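# Unpeg postcards, stack them on mat, box the clothespins

## Task

Remove every postcard from the line and lay them in a flat stack on the mat, then place all the clothespins inside the box.

## Robot and tools

Robot: two arms, left_arm and right_arm, each with a two-finger gripper. All hand positions, quaternions, velocities and targets are in the scene frame. Its origin sits at table-top height midway between the nominal bases. +x points out over the table, +z up, and left_arm is on the +y side (arm names do not match image sides). Calibrated bases: left_arm at (-0.003, +0.363, +0.024) m, right_arm at (-0.029, -0.369, +0.029) m, both nearly unrotated. A camera stand is fixed behind the arms. Each gripper's fingers point along its own +z and close along its y. end_effector_position is the point between the pads, about 1 cm short of the fingertips. Reported poses can be off by a few centimetres, more at long reach.

Command layout (shared by execute_actions and move): a row is 14 numbers, each in [-1, 1]. First 7 are left_arm: dx, dy, dz, rx, ry, rz, opening; then the same 7 for right_arm. Always send all 14 even if one arm stays. dx..rz are an offset, not a pose: they count from that arm's Hand target as it stood when the action or move began, along scene-frame axes, turning about the Hand target's position. Scale: 1.0 = 0.6 m for dx, dy, dz and 1.0 = 180 degrees for the rotation; rx, ry, rz form a single rotation vector. A translation longer than 1.0 may be shortened along its direction. Sending six zeros re-requests the current Hand target. Opening is absolute, not an offset: +1 fully open (0.093 m), -1 closed. A 0 there is a real command, so to leave a gripper alone resend its current opening (see Tool commands).

execute_actions(actions, cameras): actions is a list of actions; each action is a table of up to 15 rows, one per 1/30 s step; a shorter table repeats its final row to fill 15 steps. Every row is measured from the action's start pose, not the previous row, and each new action starts from the Hand target then, so repeating an offset keeps moving. An empty actions list returns state plus images.

move(target, speed, blend, opening_speed, grip_force, blocking, cameras): drives each gripper in a straight line toward target, either one 14-number row or a list of up to 15 rows. Every row in a list is an offset from the same starting Hand targets. speed is top path speed in m/s, 0.002 to 2.9, default 0.25 (turns up to twice that in rad/s); one value or one per target. blend (m) rounds corners between list targets; 0 stops at each. opening_speed is the rate of opening change per second on the -1..+1 scale, at least 0.2. grip_force is newtons per finger pad, 10 to 50 (50 = full), one value or one per arm; it persists, and lower values close slowly. blocking=false returns after about 0.5 s while motion continues. Moves cap at 10 s, don't avoid obstacles or the other arm, lag and overshoot more when fast, and shouldn't pass near an arm's own base (go around it). The extra move: line reports the ending (done, off_target, moving, held, fault) and limits (paced = pose clipped, held = steps withheld). done means within 10 mm and 2 degrees; it says nothing about contact.

wait(seconds 0 to 10): lets time run with commands held. stop: brakes a running move. zoom_image(camera, region [x0, y0, x1, y1] pixels, top-left origin, at most 504 by 504) enlarges part of the newest image. Cameras: cam_high, cam_low, cam_left_wrist, cam_right_wrist, all 896x504; unknown names invalidate the call. read_manual gives only licence text. finished_scene(scene) ends the current scene irreversibly; scene is the current scene number.

Results: end_effector_position (m) and end_effector_quat_wxyz per arm; Hand target, the last commanded pose after clipping, which the next offset counts from; grip_measured (+1 open, -1 closed; pads meet near -0.94, plus about 0.0208 per mm of object width, may read up to 0.02 high); Joint positions ending with gripper opening in metres; Joint torques (N m, with offsets and noise, joints 1 to 3 wrap at ±28); Joint velocities, omitted when all are noise; Tool commands; possible MOTOR HOT or OVER-TEMPERATURE FAULT lines.

Behaviour: orientation commands are clipped to 40 degrees from the measured one per step. Friction and gravity leave grippers short, low or tilted, especially far out; small moves may misfire. Check the result after each move, resend the missing offset, and correct tilt. A blocked arm keeps pushing until commanded back. To grip a rigid object, send a value about 0.24 below its width reading; keep sending it to hold, and send well above it to release. Thin parts get less force; -1 on a thin object looks the same as empty.

Avoid: dropping or throwing items, releasing moving parts, anything leaving the table, striking fixed or heavy objects, hard pushes, arm-to-arm contact or gripping the other arm's fingers, strain on the wrist camera cables, and long stretched or straining poses that overheat motors (a fault folds and disables that arm). Loose items may be nudged occasionally.

Each tool is called after "Request:" in YAML: its name, and indented under it one key for each argument.

## Session

Request:
execute_actions:
  actions: []

Scene clock: 0.00 s.
left_arm: end_effector_position=(+0.2564, +0.2278, +0.3505) grip_measured=+1.000 end_effector_quat_wxyz=(+0.556, -0.013, +0.829, -0.058) | right_arm: end_effector_position=(+0.2106, -0.0831, +0.3402) grip_measured=+1.000 end_effector_quat_wxyz=(+0.508, -0.115, +0.789, +0.326)
Joint positions: left_arm=[-0.872 0.938 1.104 -0.683 -0.708 -0.474 0.093] | right_arm=[0.991 1.069 0.959 -0.175 0.267 0.504 0.093]
Joint velocities: within noise
Joint torques (N m): no reading
Heat: left arm: 37 °C; right arm: 36 °C.
Hand target: left_arm +0.2558, +0.2295, +0.3609; +0.565, -0.023, +0.822, -0.068 | right_arm +0.2107, -0.0843, +0.3581; +0.523, -0.109, +0.775, +0.338
Tool commands: left_gripper/opening=+1.0 right_gripper/opening=+1.0

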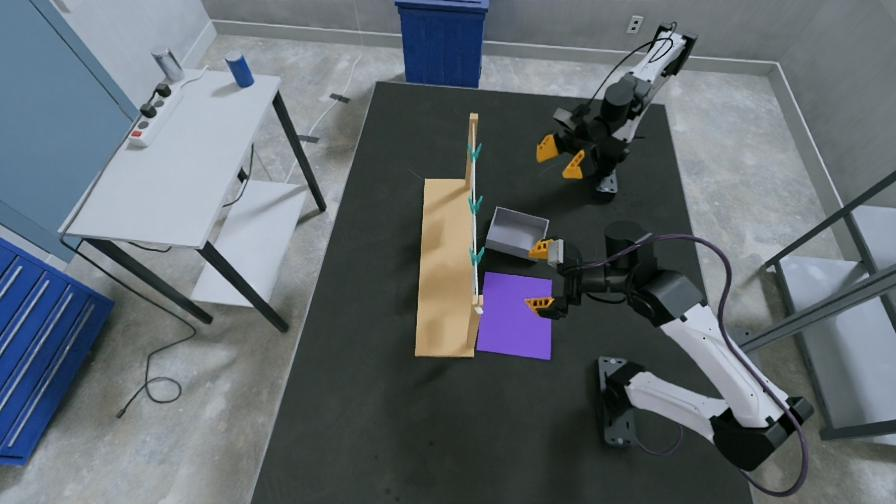

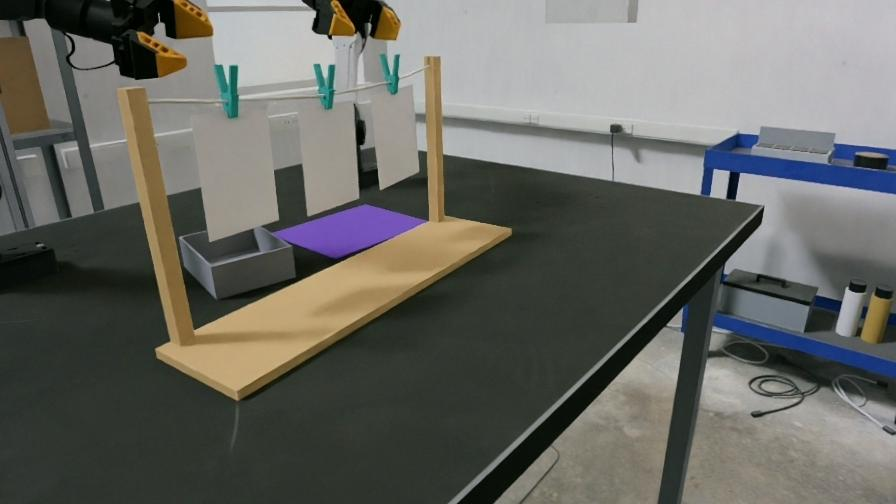

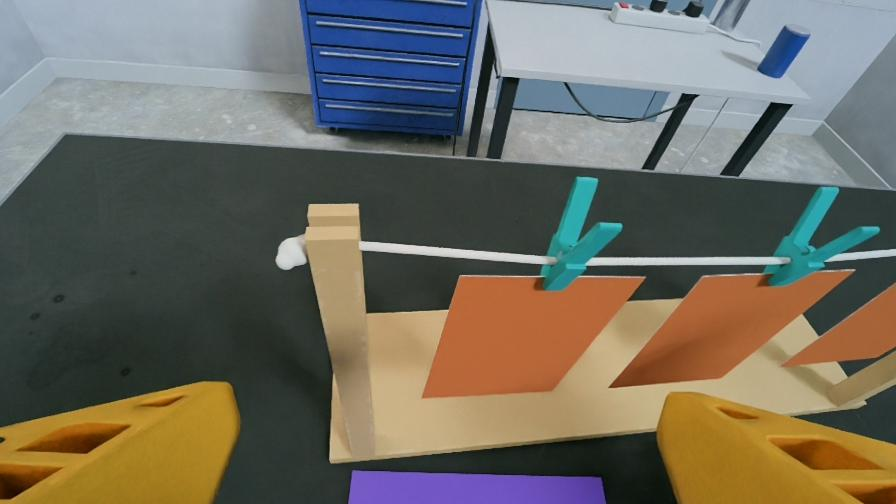

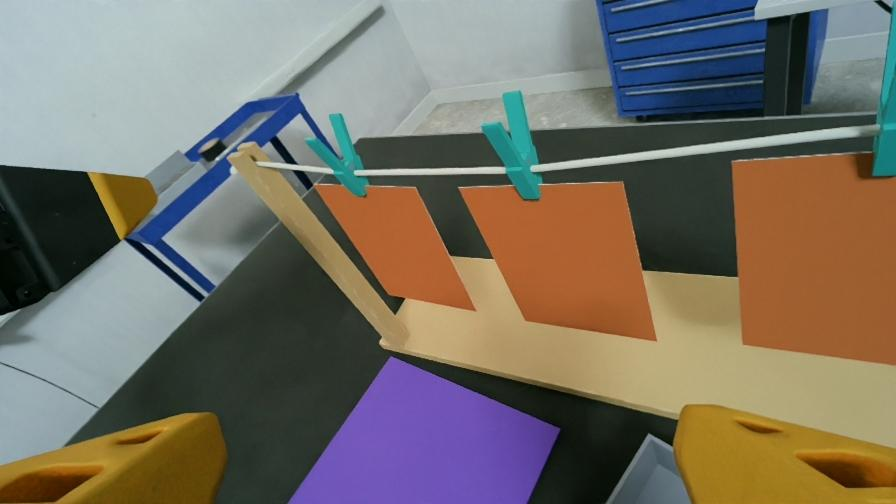

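Request:
zoom_image:
  camera: "cam_left_wrist"
  region: [420, 160, 660, 300]

Request:
zoom_image:
  camera: "cam_right_wrist"
  region: [440, 70, 680, 220]

Request:
zoom_image:
  camera: "cam_low"
  region: [110, 40, 460, 250]

Request:
zoom_image:
  camera: "cam_high"
  region: [400, 100, 620, 370]

Scaled by 2.100 from the camera's 896x504 image, which has a finer 1280x720 frame.

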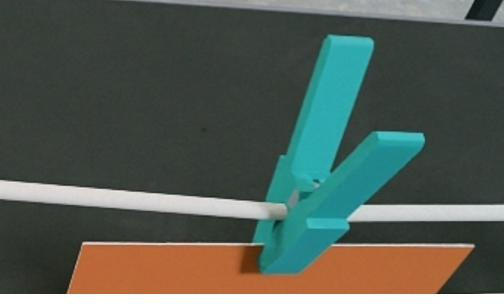

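Scaled by 2.100 from the camera's 896x504 image, which has a finer 1280x720 frame.

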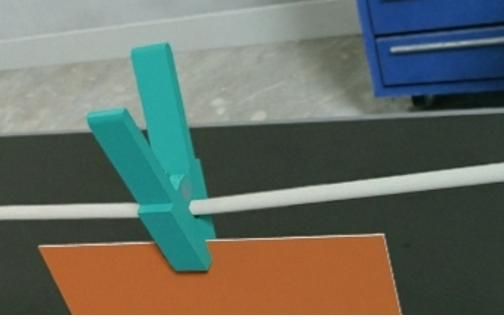

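Scaled by 1.440 from the camera's 896x504 image, which has a finer 1280x720 frame.

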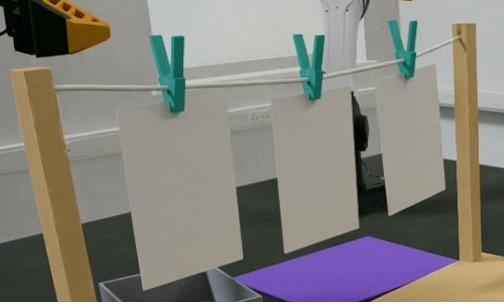

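Scaled by 1.867 from the camera's 896x504 image, which has a finer 1280x720 frame.

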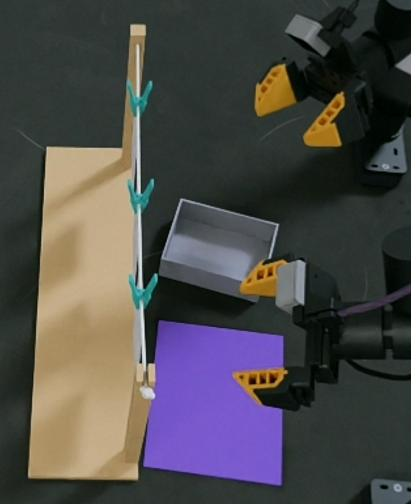

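Request:
move:
  target: [0,0,0,0,0,0,1, 0.249,-0.088,0.137,-0.4447,0.0957,0.3439,1]
  speed: 0.2
  cameras: ["all"]

Scene clock: 11.57 s.
left_arm: end_effector_position=(+0.2564, +0.2278, +0.3505) grip_measured=+1.000 end_effector_quat_wxyz=(+0.556, -0.013, +0.829, -0.058) | right_arm: end_effector_position=(+0.3604, -0.1414, +0.4236) grip_measured=+1.000 end_effector_quat_wxyz=(-0.387, +0.636, -0.664, +0.070)
Joint positions: left_arm=[-0.872 0.938 1.104 -0.683 -0.708 -0.474 0.093] | right_arm=[0.506 2.056 2.833 -1.541 -0.055 -0.996 0.093]
Joint torques (N m): left_arm=[-0.38 -1.4 7.49 1.85 -0.32 0.09] | right_arm=[0.64 -7.73 6.19 2.09 0.12 -0.09]
Heat: left arm: 39 °C; right arm: 39 °C.
Hand target: left_arm +0.2558, +0.2295, +0.3609; +0.565, -0.023, +0.822, -0.068 | right_arm +0.3601, -0.1371, +0.4403; -0.065, +0.703, -0.708, +0.011
Off the commanded pose: left_arm 0.011 m, 2 deg | right_arm 0.017 m, 46 deg; orientation clipped.
elbow stopped short (right arm): the move would have taken joint 3 (elbow) straighter than the controller allows.
move: off_target (left_arm, right_arm); limits=paced

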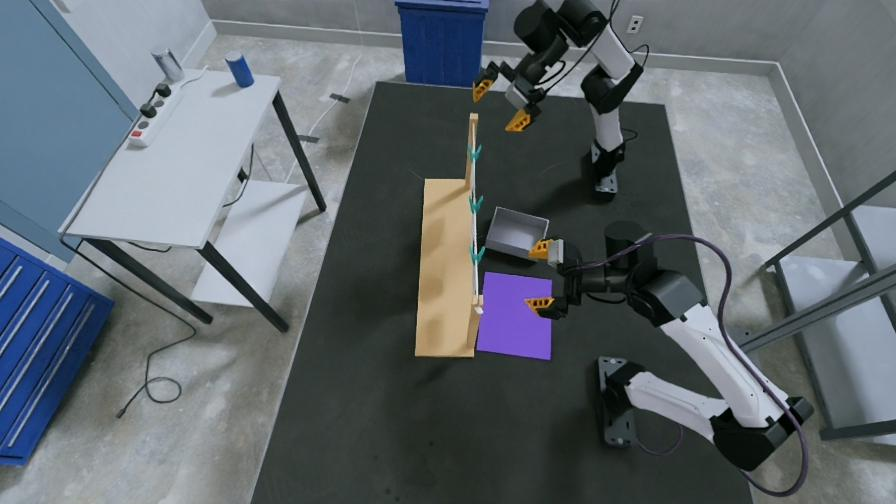

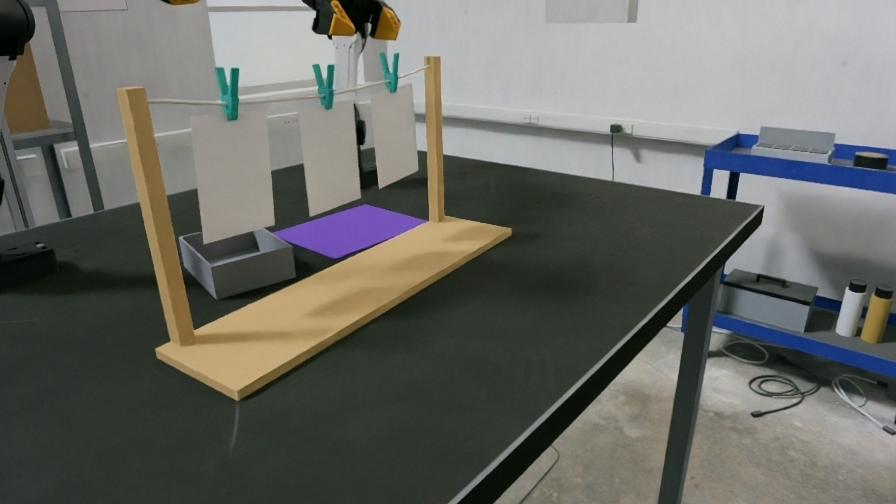

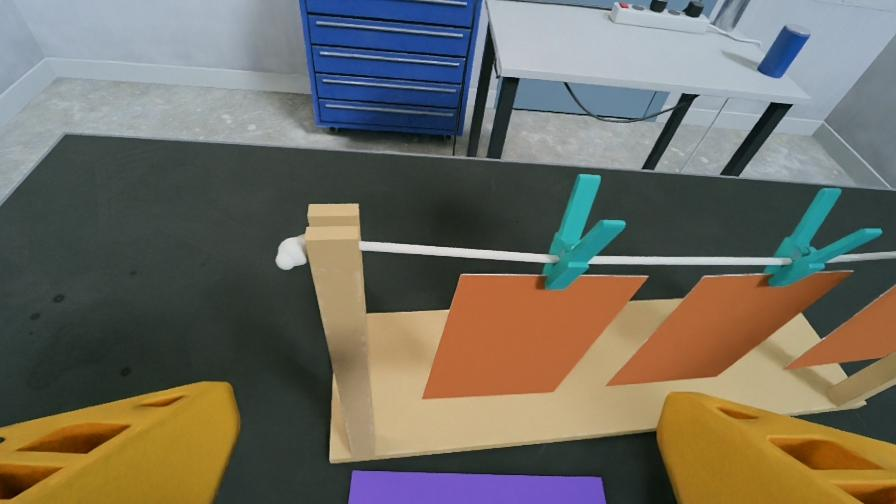

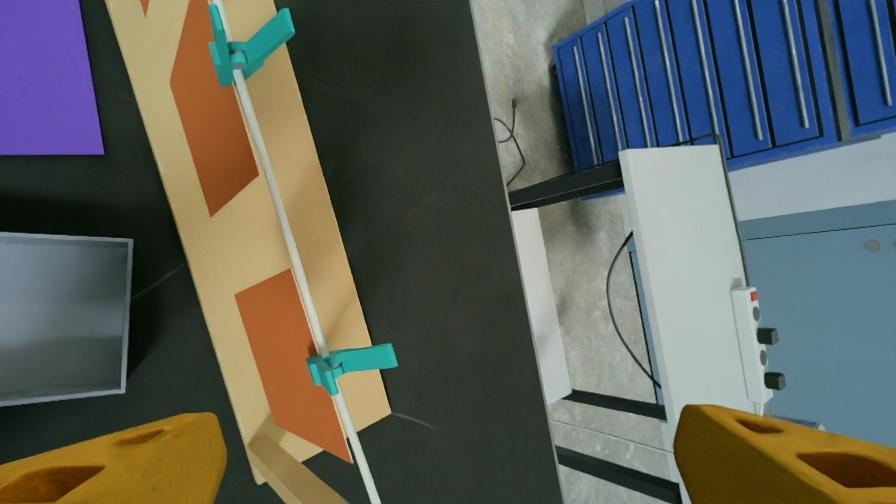

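Request:
move:
  target: [0,0,0,0,0,0,1, -0.018,-0.085,-0.055,0.1753,-0.0663,-0.0234,1]
  speed: 0.2
  cameras: ["all"]

Scene clock: 14.70 s.
left_arm: end_effector_position=(+0.2564, +0.2278, +0.3505) grip_measured=+1.000 end_effector_quat_wxyz=(+0.556, -0.013, +0.829, -0.058) | right_arm: end_effector_position=(+0.3682, -0.1892, +0.3922) grip_measured=+1.000 end_effector_quat_wxyz=(+0.363, -0.604, +0.705, +0.083)
Joint positions: left_arm=[-0.872 0.938 1.104 -0.683 -0.708 -0.474 0.093] | right_arm=[0.255 1.994 2.606 -1.542 -0.448 -1.01 0.093]
Joint torques (N m): left_arm=[-0.38 -1.36 7.45 1.84 -0.32 0.08] | right_arm=[-0.09 -10.99 3.44 1.3 -0.52 -0.11]
Heat: left arm: 39 °C; right arm: 39 °C.
Hand target: left_arm +0.2558, +0.2295, +0.3609; +0.565, -0.023, +0.822, -0.068 | right_arm +0.3493, -0.1881, +0.4073; +0.326, -0.628, +0.699, +0.107
Off the commanded pose: left_arm 0.011 m, 2 deg | right_arm 0.024 m, 6 deg.
joint sent to its limit (right arm) — joint 4 (wrist pitch), lower limit. The joint targets are off in position and orientation.
move: off_target (left_arm, right_arm)

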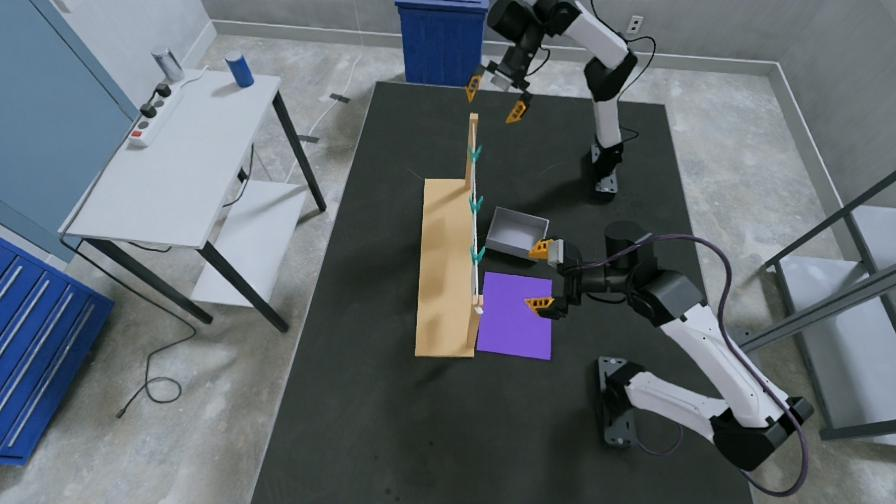

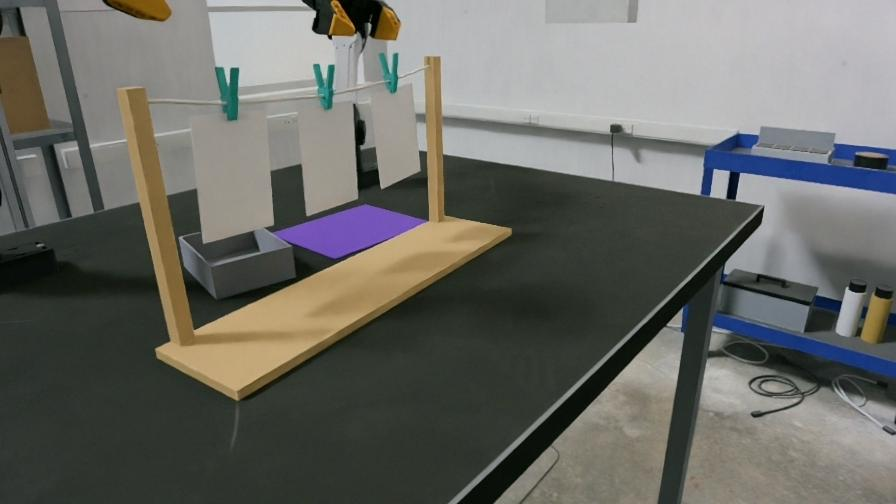

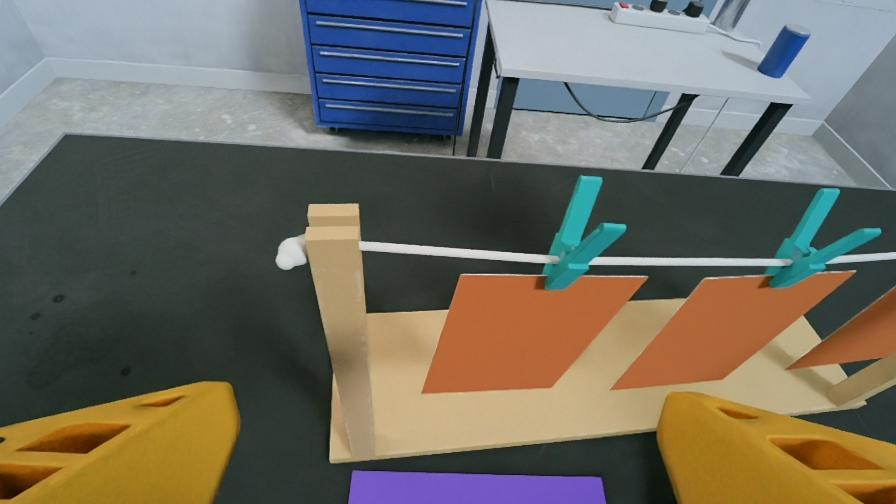

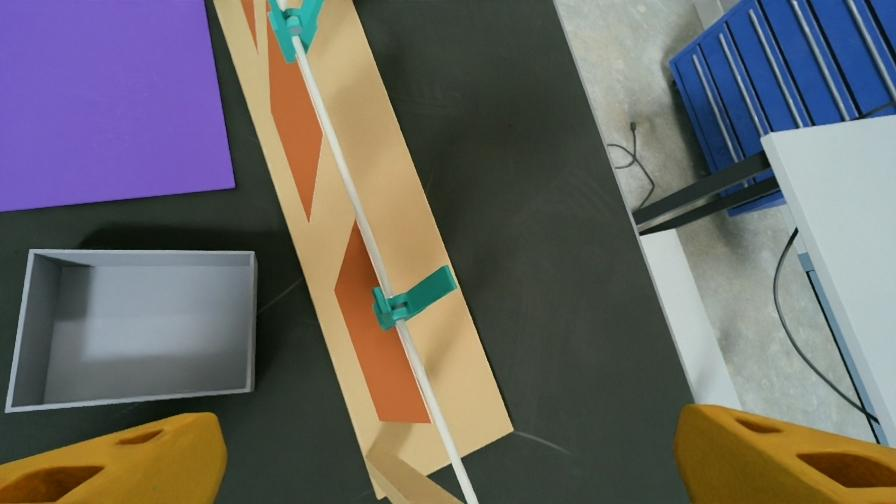

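Request:
move:
  target:
    - [0,0,0.03,0,0,0,1, -0.182,-0.003,-0.03,0,0,0,1]
    - [0.125,-0.027,0.075,0.2238,0.0574,-0.3969,1, -0.099,0.297,-0.304,0.298,-0.037,-0.0735,0]
  speed: 0.2
  blend: [0.03,0]
  cameras: ["all"]

Scene clock: 24.13 s.
left_arm: end_effector_position=(+0.3359, +0.2119, +0.3990) grip_measured=+1.000 end_effector_quat_wxyz=(+0.361, +0.608, +0.702, -0.086) | right_arm: end_effector_position=(+0.2871, -0.0089, +0.2068) grip_measured=+0.002 end_effector_quat_wxyz=(+0.593, -0.352, +0.643, +0.333)
Joint positions: left_arm=[-0.214 1.723 2.293 -1.527 0.484 1.064 0.093] | right_arm=[0.763 1.73 0.706 0.948 -0.247 -0.01 0.045]
Joint torques (N m): left_arm=[0.12 -4.78 7.42 0.99 0.56 0.27] | right_arm=[0.65 -6.56 4.77 2.97 0.17 0.15]
Heat: left arm: 39 °C; right arm: 41 °C.
Hand target: left_arm +0.3308, +0.2133, +0.4059; +0.325, +0.628, +0.699, -0.107 | right_arm +0.2899, -0.0099, +0.2249; +0.621, -0.338, +0.621, +0.338
Off the commanded pose: left_arm 0.009 m, 5 deg | right_arm 0.018 m, 4 deg.
joint sent to its limit (left arm) — joint 4 (wrist pitch), lower limit. The joint targets are off in position and orientation.
move: off_target (left_arm, right_arm); target 2's new opening was sent with right_arm's hand 0.018 m and 4 deg from that target

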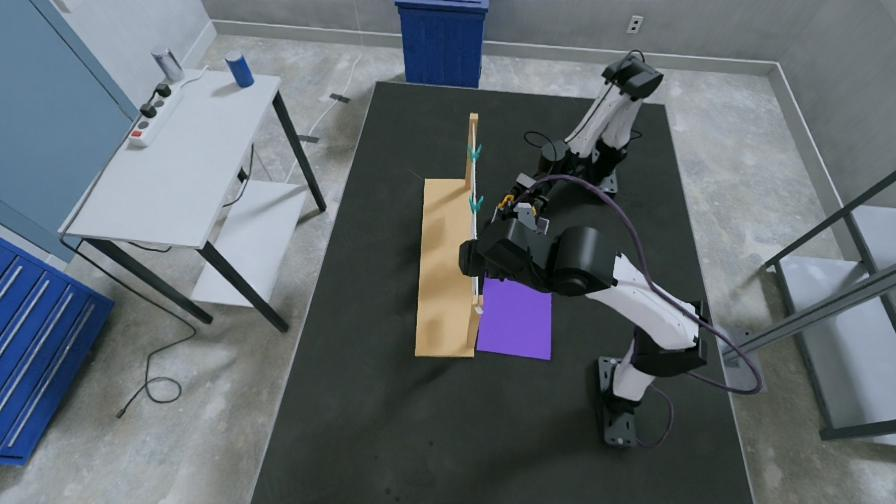

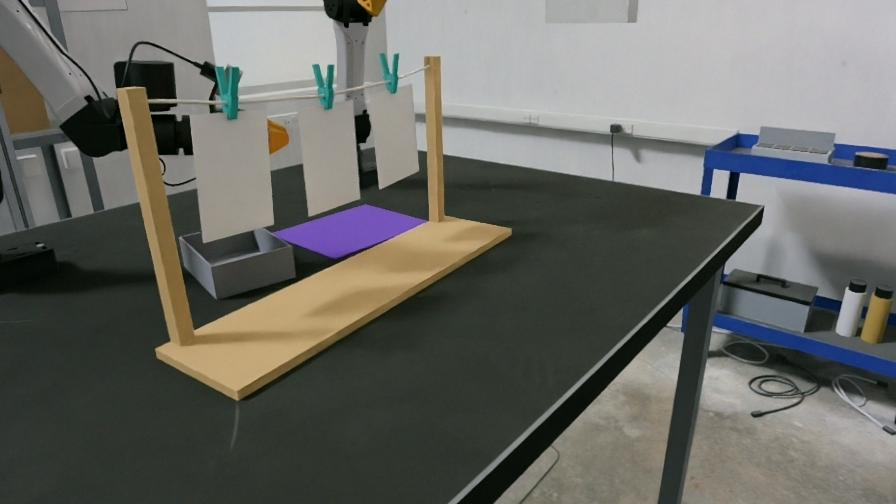

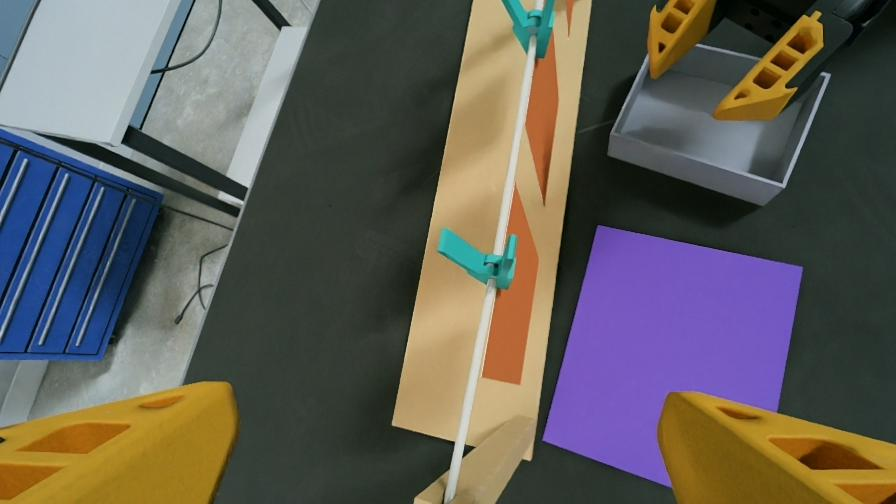

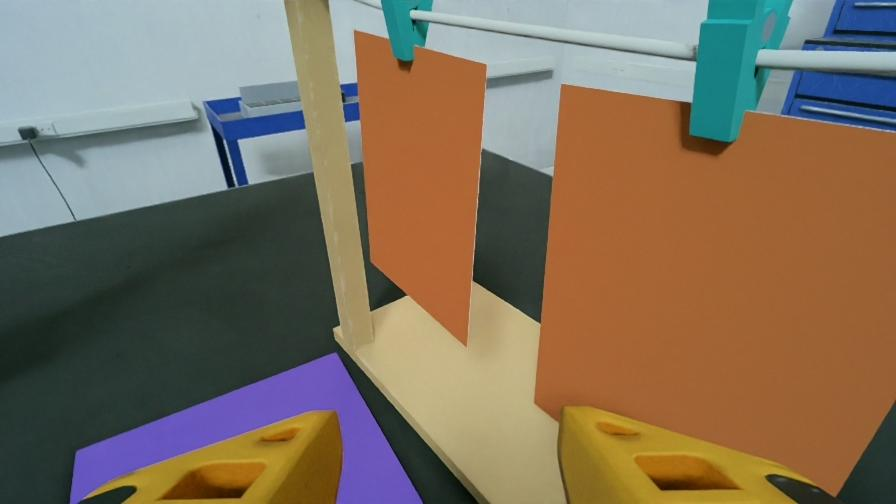

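Request:
move:
  target: [0,0,0,0,0,0,1, 0.0885,0.105,-0.012,0,0,0,-0.52]
  speed: 0.12
  cameras: ["cam_left_wrist","cam_right_wrist","cam_low"]

Scene clock: 26.23 s.
left_arm: end_effector_position=(+0.3359, +0.2119, +0.3990) grip_measured=+1.000 end_effector_quat_wxyz=(+0.361, +0.608, +0.702, -0.086) | right_arm: end_effector_position=(+0.3377, +0.0463, +0.1989) grip_measured=-0.518 end_effector_quat_wxyz=(+0.606, -0.349, +0.631, +0.336)
Joint positions: left_arm=[-0.214 1.723 2.293 -1.527 0.484 1.064 0.093] | right_arm=[0.775 2.007 1.009 0.955 -0.235 -0.008 0.02]
Joint torques (N m): left_arm=[0.13 -4.82 7.46 1 0.55 0.26] | right_arm=[0.65 -8.9 8.64 2.19 0.18 0.13]
Heat: left arm: 40 °C; right arm: 41 °C.
Hand target: left_arm +0.3308, +0.2133, +0.4059; +0.325, +0.628, +0.699, -0.107 | right_arm +0.3430, +0.0531, +0.2177; +0.621, -0.338, +0.621, +0.338
Off the commanded pose: left_arm 0.009 m, 5 deg | right_arm 0.021 m, 3 deg.
joint sent to its limit (left arm) — joint 4 (wrist pitch), lower limit. The joint targets are off in position and orientation.
move: off_target (left_arm, right_arm)
Images, in order (width x height): cam_low 896x504, cam_left_wrist 896x504, cam_right_wrist 896x504.

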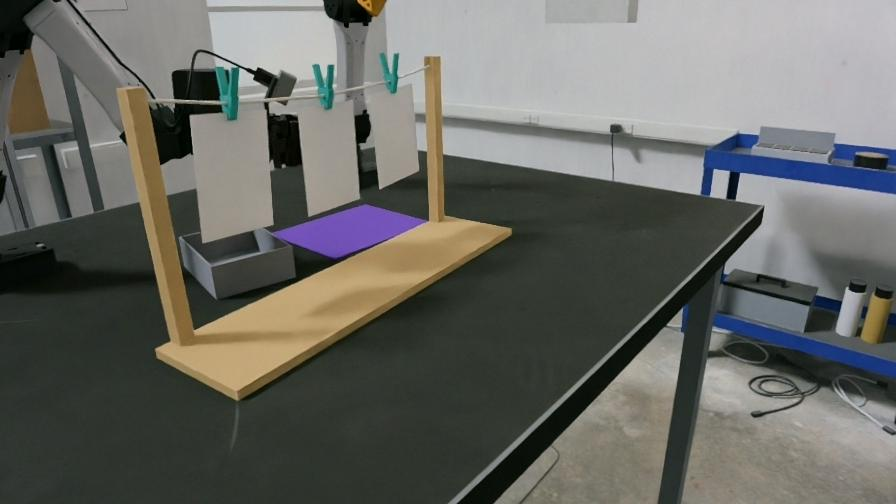

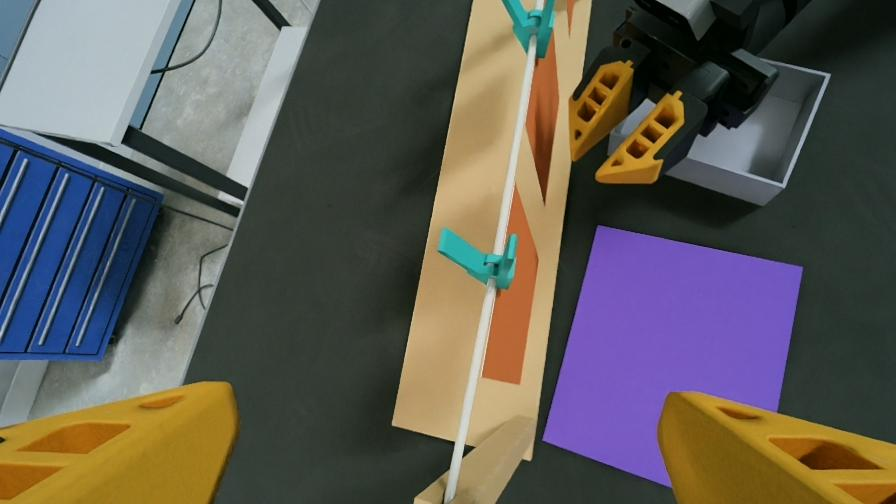

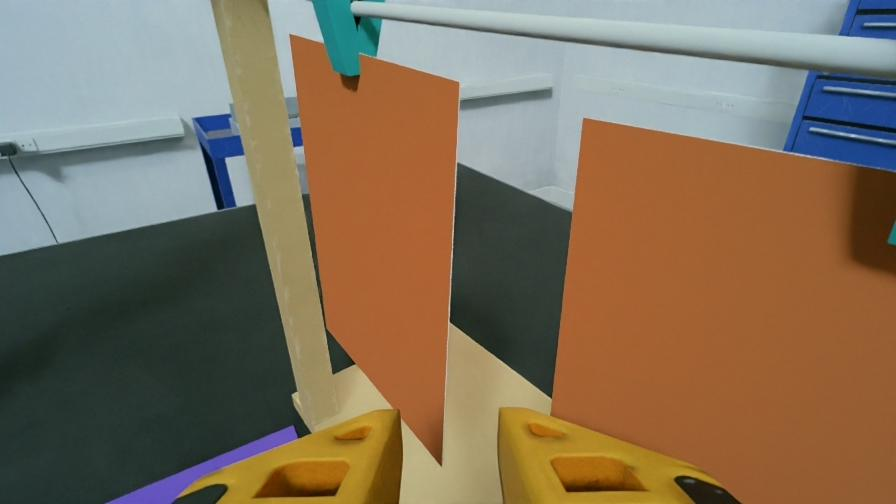

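Request:
move:
  target: [0,0,0,0,0,0,1, 0.052,0.087,0.002,0,0,0,-0.52]
  speed: 0.08
  cameras: ["cam_left_wrist","cam_right_wrist","cam_low"]

Scene clock: 28.17 s.
left_arm: end_effector_position=(+0.3359, +0.2119, +0.3990) grip_measured=+1.000 end_effector_quat_wxyz=(+0.361, +0.608, +0.702, -0.086) | right_arm: end_effector_position=(+0.3689, +0.0999, +0.2052) grip_measured=-0.518 end_effector_quat_wxyz=(+0.616, -0.347, +0.620, +0.340)
Joint positions: left_arm=[-0.214 1.723 2.293 -1.527 0.484 1.064 0.093] | right_arm=[0.81 2.186 1.307 0.868 -0.203 -0.008 0.02]
Joint torques (N m): left_arm=[0.14 -4.85 7.43 0.99 0.56 0.25] | right_arm=[0.62 -10.59 9.24 1.86 0.19 0.14]
Heat: left arm: 40 °C; right arm: 41 °C.
Hand target: left_arm +0.3308, +0.2133, +0.4059; +0.325, +0.628, +0.699, -0.107 | right_arm +0.3742, +0.1053, +0.2189; +0.621, -0.338, +0.621, +0.338
Off the commanded pose: left_arm 0.009 m, 5 deg | right_arm 0.016 m, 1 deg.
joint sent to its limit (left arm) — joint 4 (wrist pitch), lower limit. The joint targets are off in position and orientation.
move: off_target (left_arm, right_arm)
Images, in order (width x height): cam_low 896x504, cam_left_wrist 896x504, cam_right_wrist 896x504.

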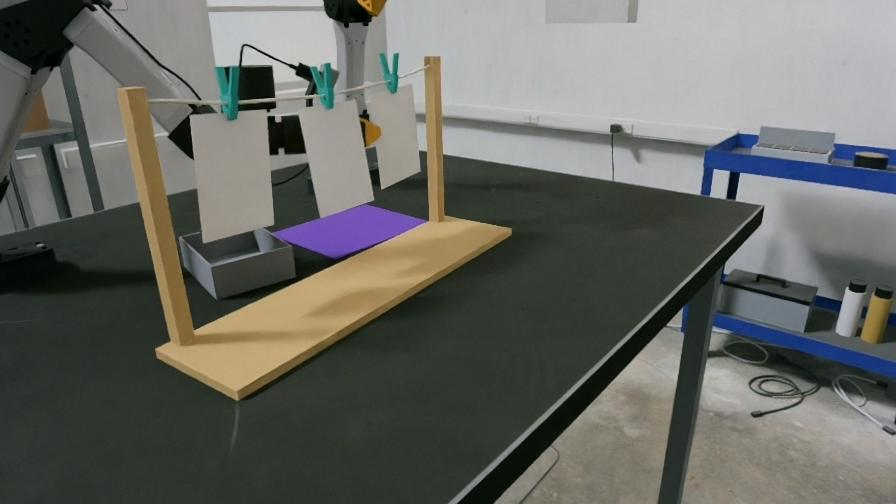

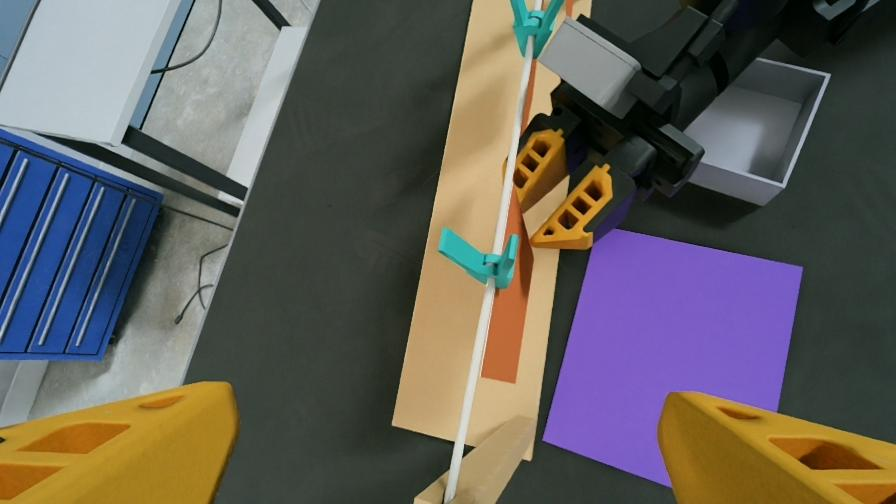

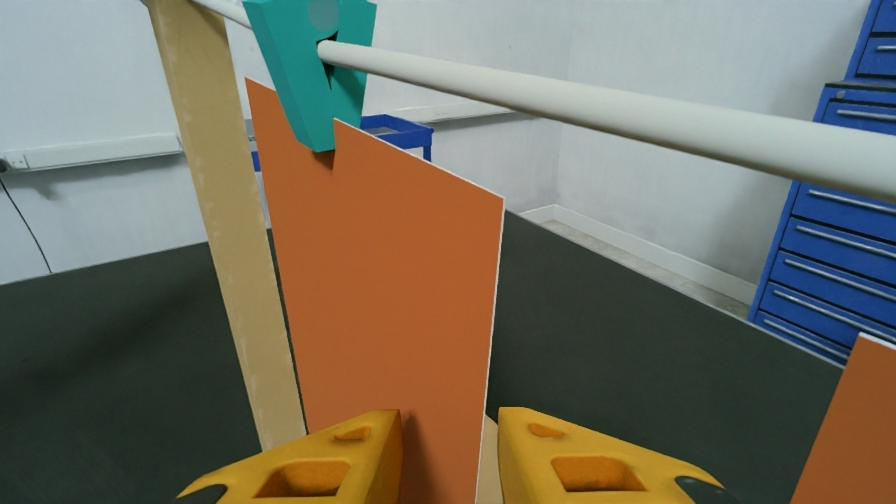

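Request:
move:
  target: [0,0,0,0,0,0,1, 0,0,0,0,0,0,-1]
  grip_force: [50,15]
  cameras: ["cam_left_wrist","cam_right_wrist","cam_low"]

Scene clock: 32.03 s.
left_arm: end_effector_position=(+0.3359, +0.2119, +0.3990) grip_measured=+1.000 end_effector_quat_wxyz=(+0.361, +0.608, +0.702, -0.086) | right_arm: end_effector_position=(+0.3644, +0.1047, +0.2073) grip_measured=-0.962 end_effector_quat_wxyz=(+0.617, -0.353, +0.615, +0.341)
Joint positions: left_arm=[-0.214 1.723 2.293 -1.527 0.484 1.064 0.093] | right_arm=[0.821 2.186 1.312 0.868 -0.203 -0.017 0]
Joint torques (N m): left_arm=[0.13 -4.82 7.41 1 0.57 0.26] | right_arm=[0.34 -10.59 8.92 1.85 0.19 0.15]
Heat: left arm: 40 °C; right arm: 41 °C.
Hand target: left_arm +0.3308, +0.2133, +0.4059; +0.325, +0.628, +0.699, -0.107 | right_arm +0.3742, +0.1053, +0.2189; +0.621, -0.338, +0.621, +0.338
Off the commanded pose: left_arm 0.009 m, 5 deg | right_arm 0.015 m, 2 deg.
joint sent to its limit (left arm) — joint 4 (wrist pitch), lower limit. The joint targets are off in position and orientation.
grip_force (N): 50, 15
move: off_target (left_arm, right_arm)
Images, in order (width x height): cam_low 896x504, cam_left_wrist 896x504, cam_right_wrist 896x504.

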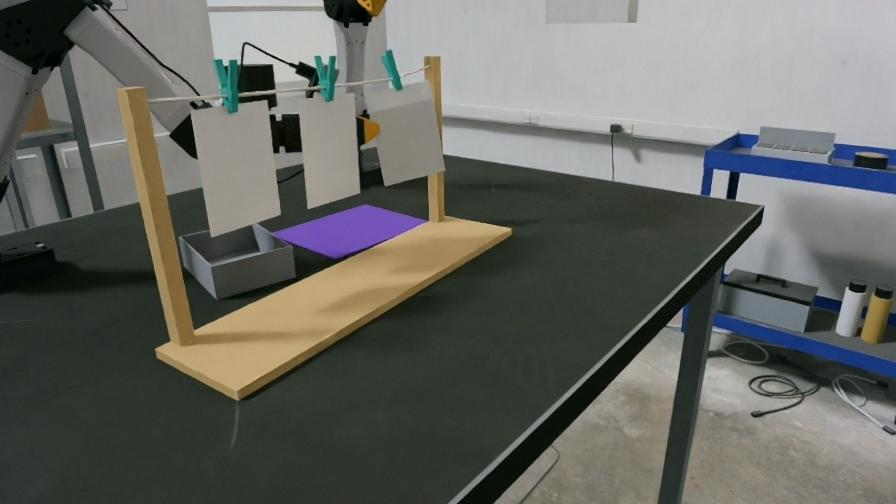

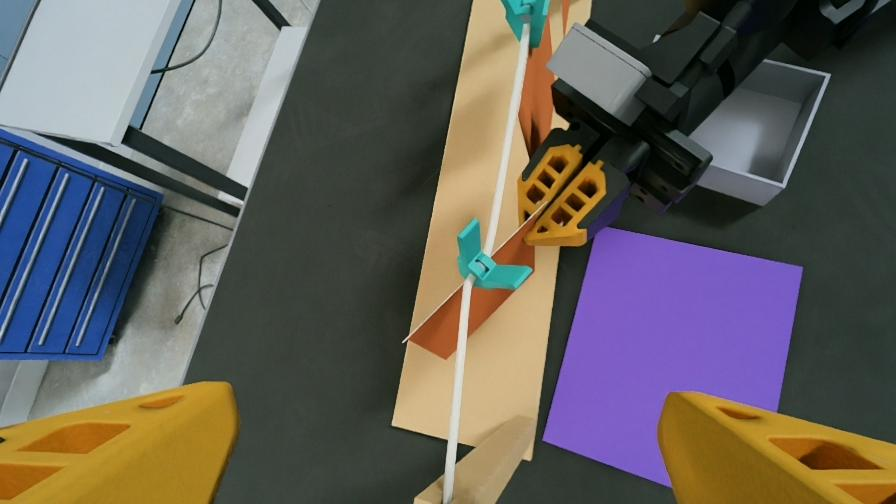

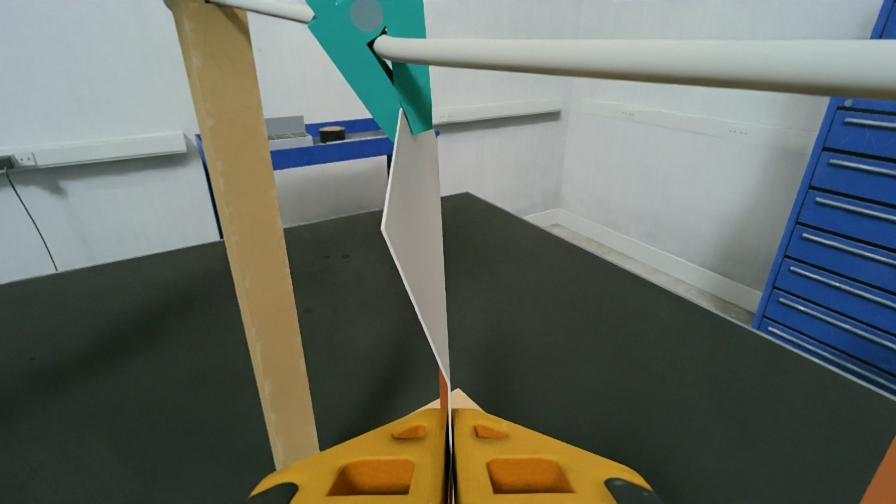

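Request:
move:
  target: [0,0,0,0,0,0,1, 0,0,0,0,0,0.0556,-1]
  speed: 0.1
  cameras: ["cam_left_wrist","cam_right_wrist","cam_low"]

Scene clock: 34.93 s.
left_arm: end_effector_position=(+0.3359, +0.2119, +0.3990) grip_measured=+1.000 end_effector_quat_wxyz=(+0.361, +0.608, +0.702, -0.086) | right_arm: end_effector_position=(+0.3646, +0.1053, +0.2067) grip_measured=-0.965 end_effector_quat_wxyz=(+0.590, -0.397, +0.588, +0.386)
Joint positions: left_arm=[-0.214 1.723 2.293 -1.527 0.484 1.064 0.093] | right_arm=[0.769 2.212 1.355 0.851 -0.403 -0.017 0]
Joint torques (N m): left_arm=[0.13 -4.78 7.46 0.99 0.56 0.25] | right_arm=[-0.34 -10.69 9.25 1.77 -0.15 0.13]
Heat: left arm: 40 °C; right arm: 40 °C.
Hand target: left_arm +0.3308, +0.2133, +0.4059; +0.325, +0.628, +0.699, -0.107 | right_arm +0.3742, +0.1053, +0.2189; +0.590, -0.390, +0.589, +0.391
Off the commanded pose: left_arm 0.009 m, 5 deg | right_arm 0.015 m, 1 deg.
joint sent to its limit (left arm) — joint 4 (wrist pitch), lower limit. The joint targets are off in position and orientation.
grip_force (N): 50, 15
move: off_target (left_arm, right_arm)
Images, in order (width x height): cam_low 896x504, cam_left_wrist 896x504, cam_right_wrist 896x504.

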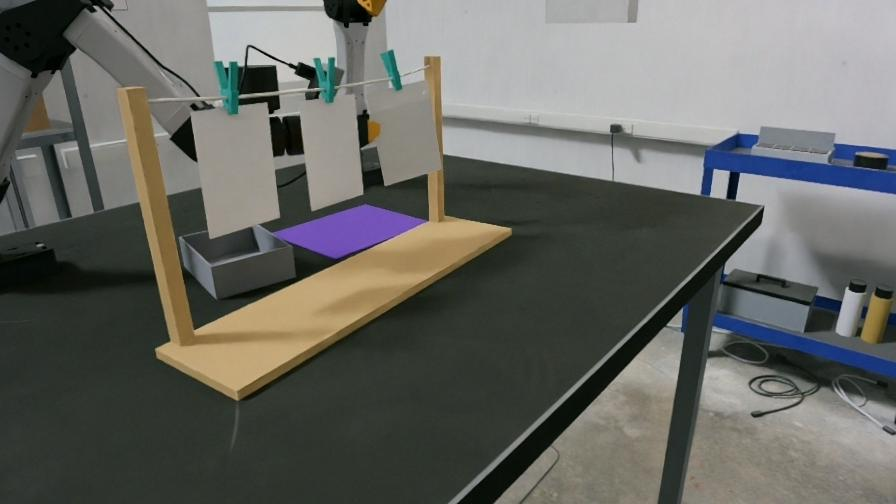

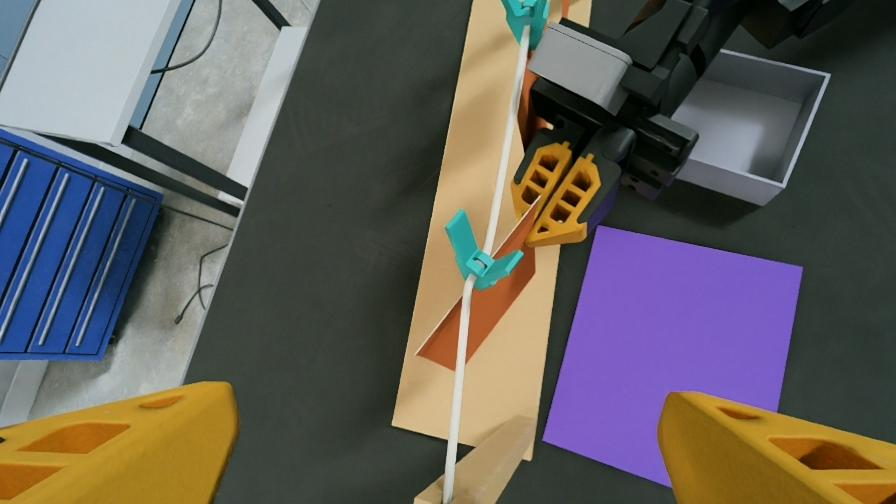

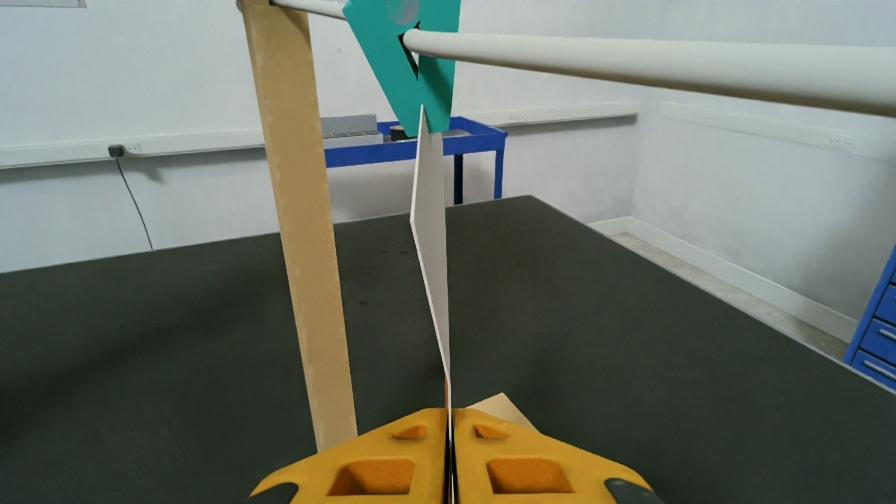

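Request:
move:
  target: [0.035,-0.040,-0.065,-0.034,-0.0043,-0.108,0.4, 0,0,0,0,0,0,-1]
  speed: 0.1
  cameras: ["cam_left_wrist","cam_right_wrist","cam_low"]

Scene clock: 38.80 s.
left_arm: end_effector_position=(+0.3557, +0.1878, +0.3701) grip_measured=+0.403 end_effector_quat_wxyz=(+0.378, +0.704, +0.581, -0.156) | right_arm: end_effector_position=(+0.3644, +0.1054, +0.2067) grip_measured=-0.965 end_effector_quat_wxyz=(+0.589, -0.398, +0.587, +0.387)
Joint positions: left_arm=[-0.177 1.86 2.293 -1.533 0.728 1.409 0.065] | right_arm=[0.769 2.212 1.355 0.851 -0.405 -0.017 0]
Joint torques (N m): left_arm=[0.14 -6.06 4.19 0.75 0.82 0.29] | right_arm=[-0.35 -10.71 9.29 1.77 -0.15 0.13]
Heat: left arm: 40 °C; right arm: 40 °C.
Hand target: left_arm +0.3518, +0.1893, +0.3669; +0.340, +0.720, +0.574, -0.193 | right_arm +0.3742, +0.1053, +0.2189; +0.590, -0.390, +0.589, +0.391
Off the commanded pose: left_arm 0.005 m, 6 deg | right_arm 0.016 m, 1 deg.
joint sent to its limit (left arm) — joint 4 (wrist pitch), lower limit. The joint targets are off in position and orientation.
grip_force (N): 50, 15
move: off_target (left_arm, right_arm)
Images, in order (width x height): cam_low 896x504, cam_left_wrist 896x504, cam_right_wrist 896x504.

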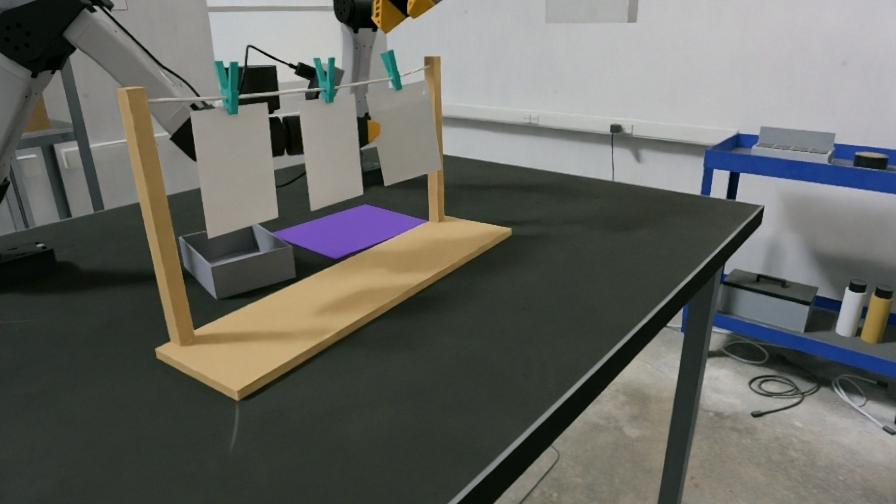

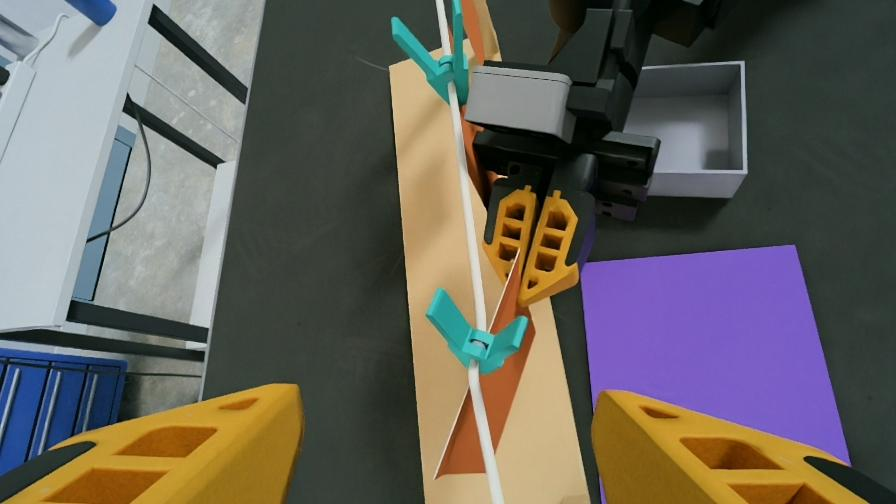

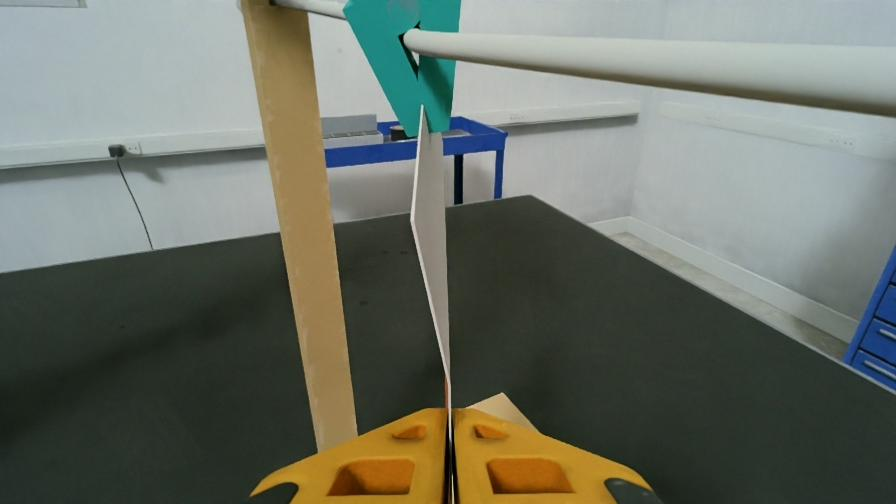

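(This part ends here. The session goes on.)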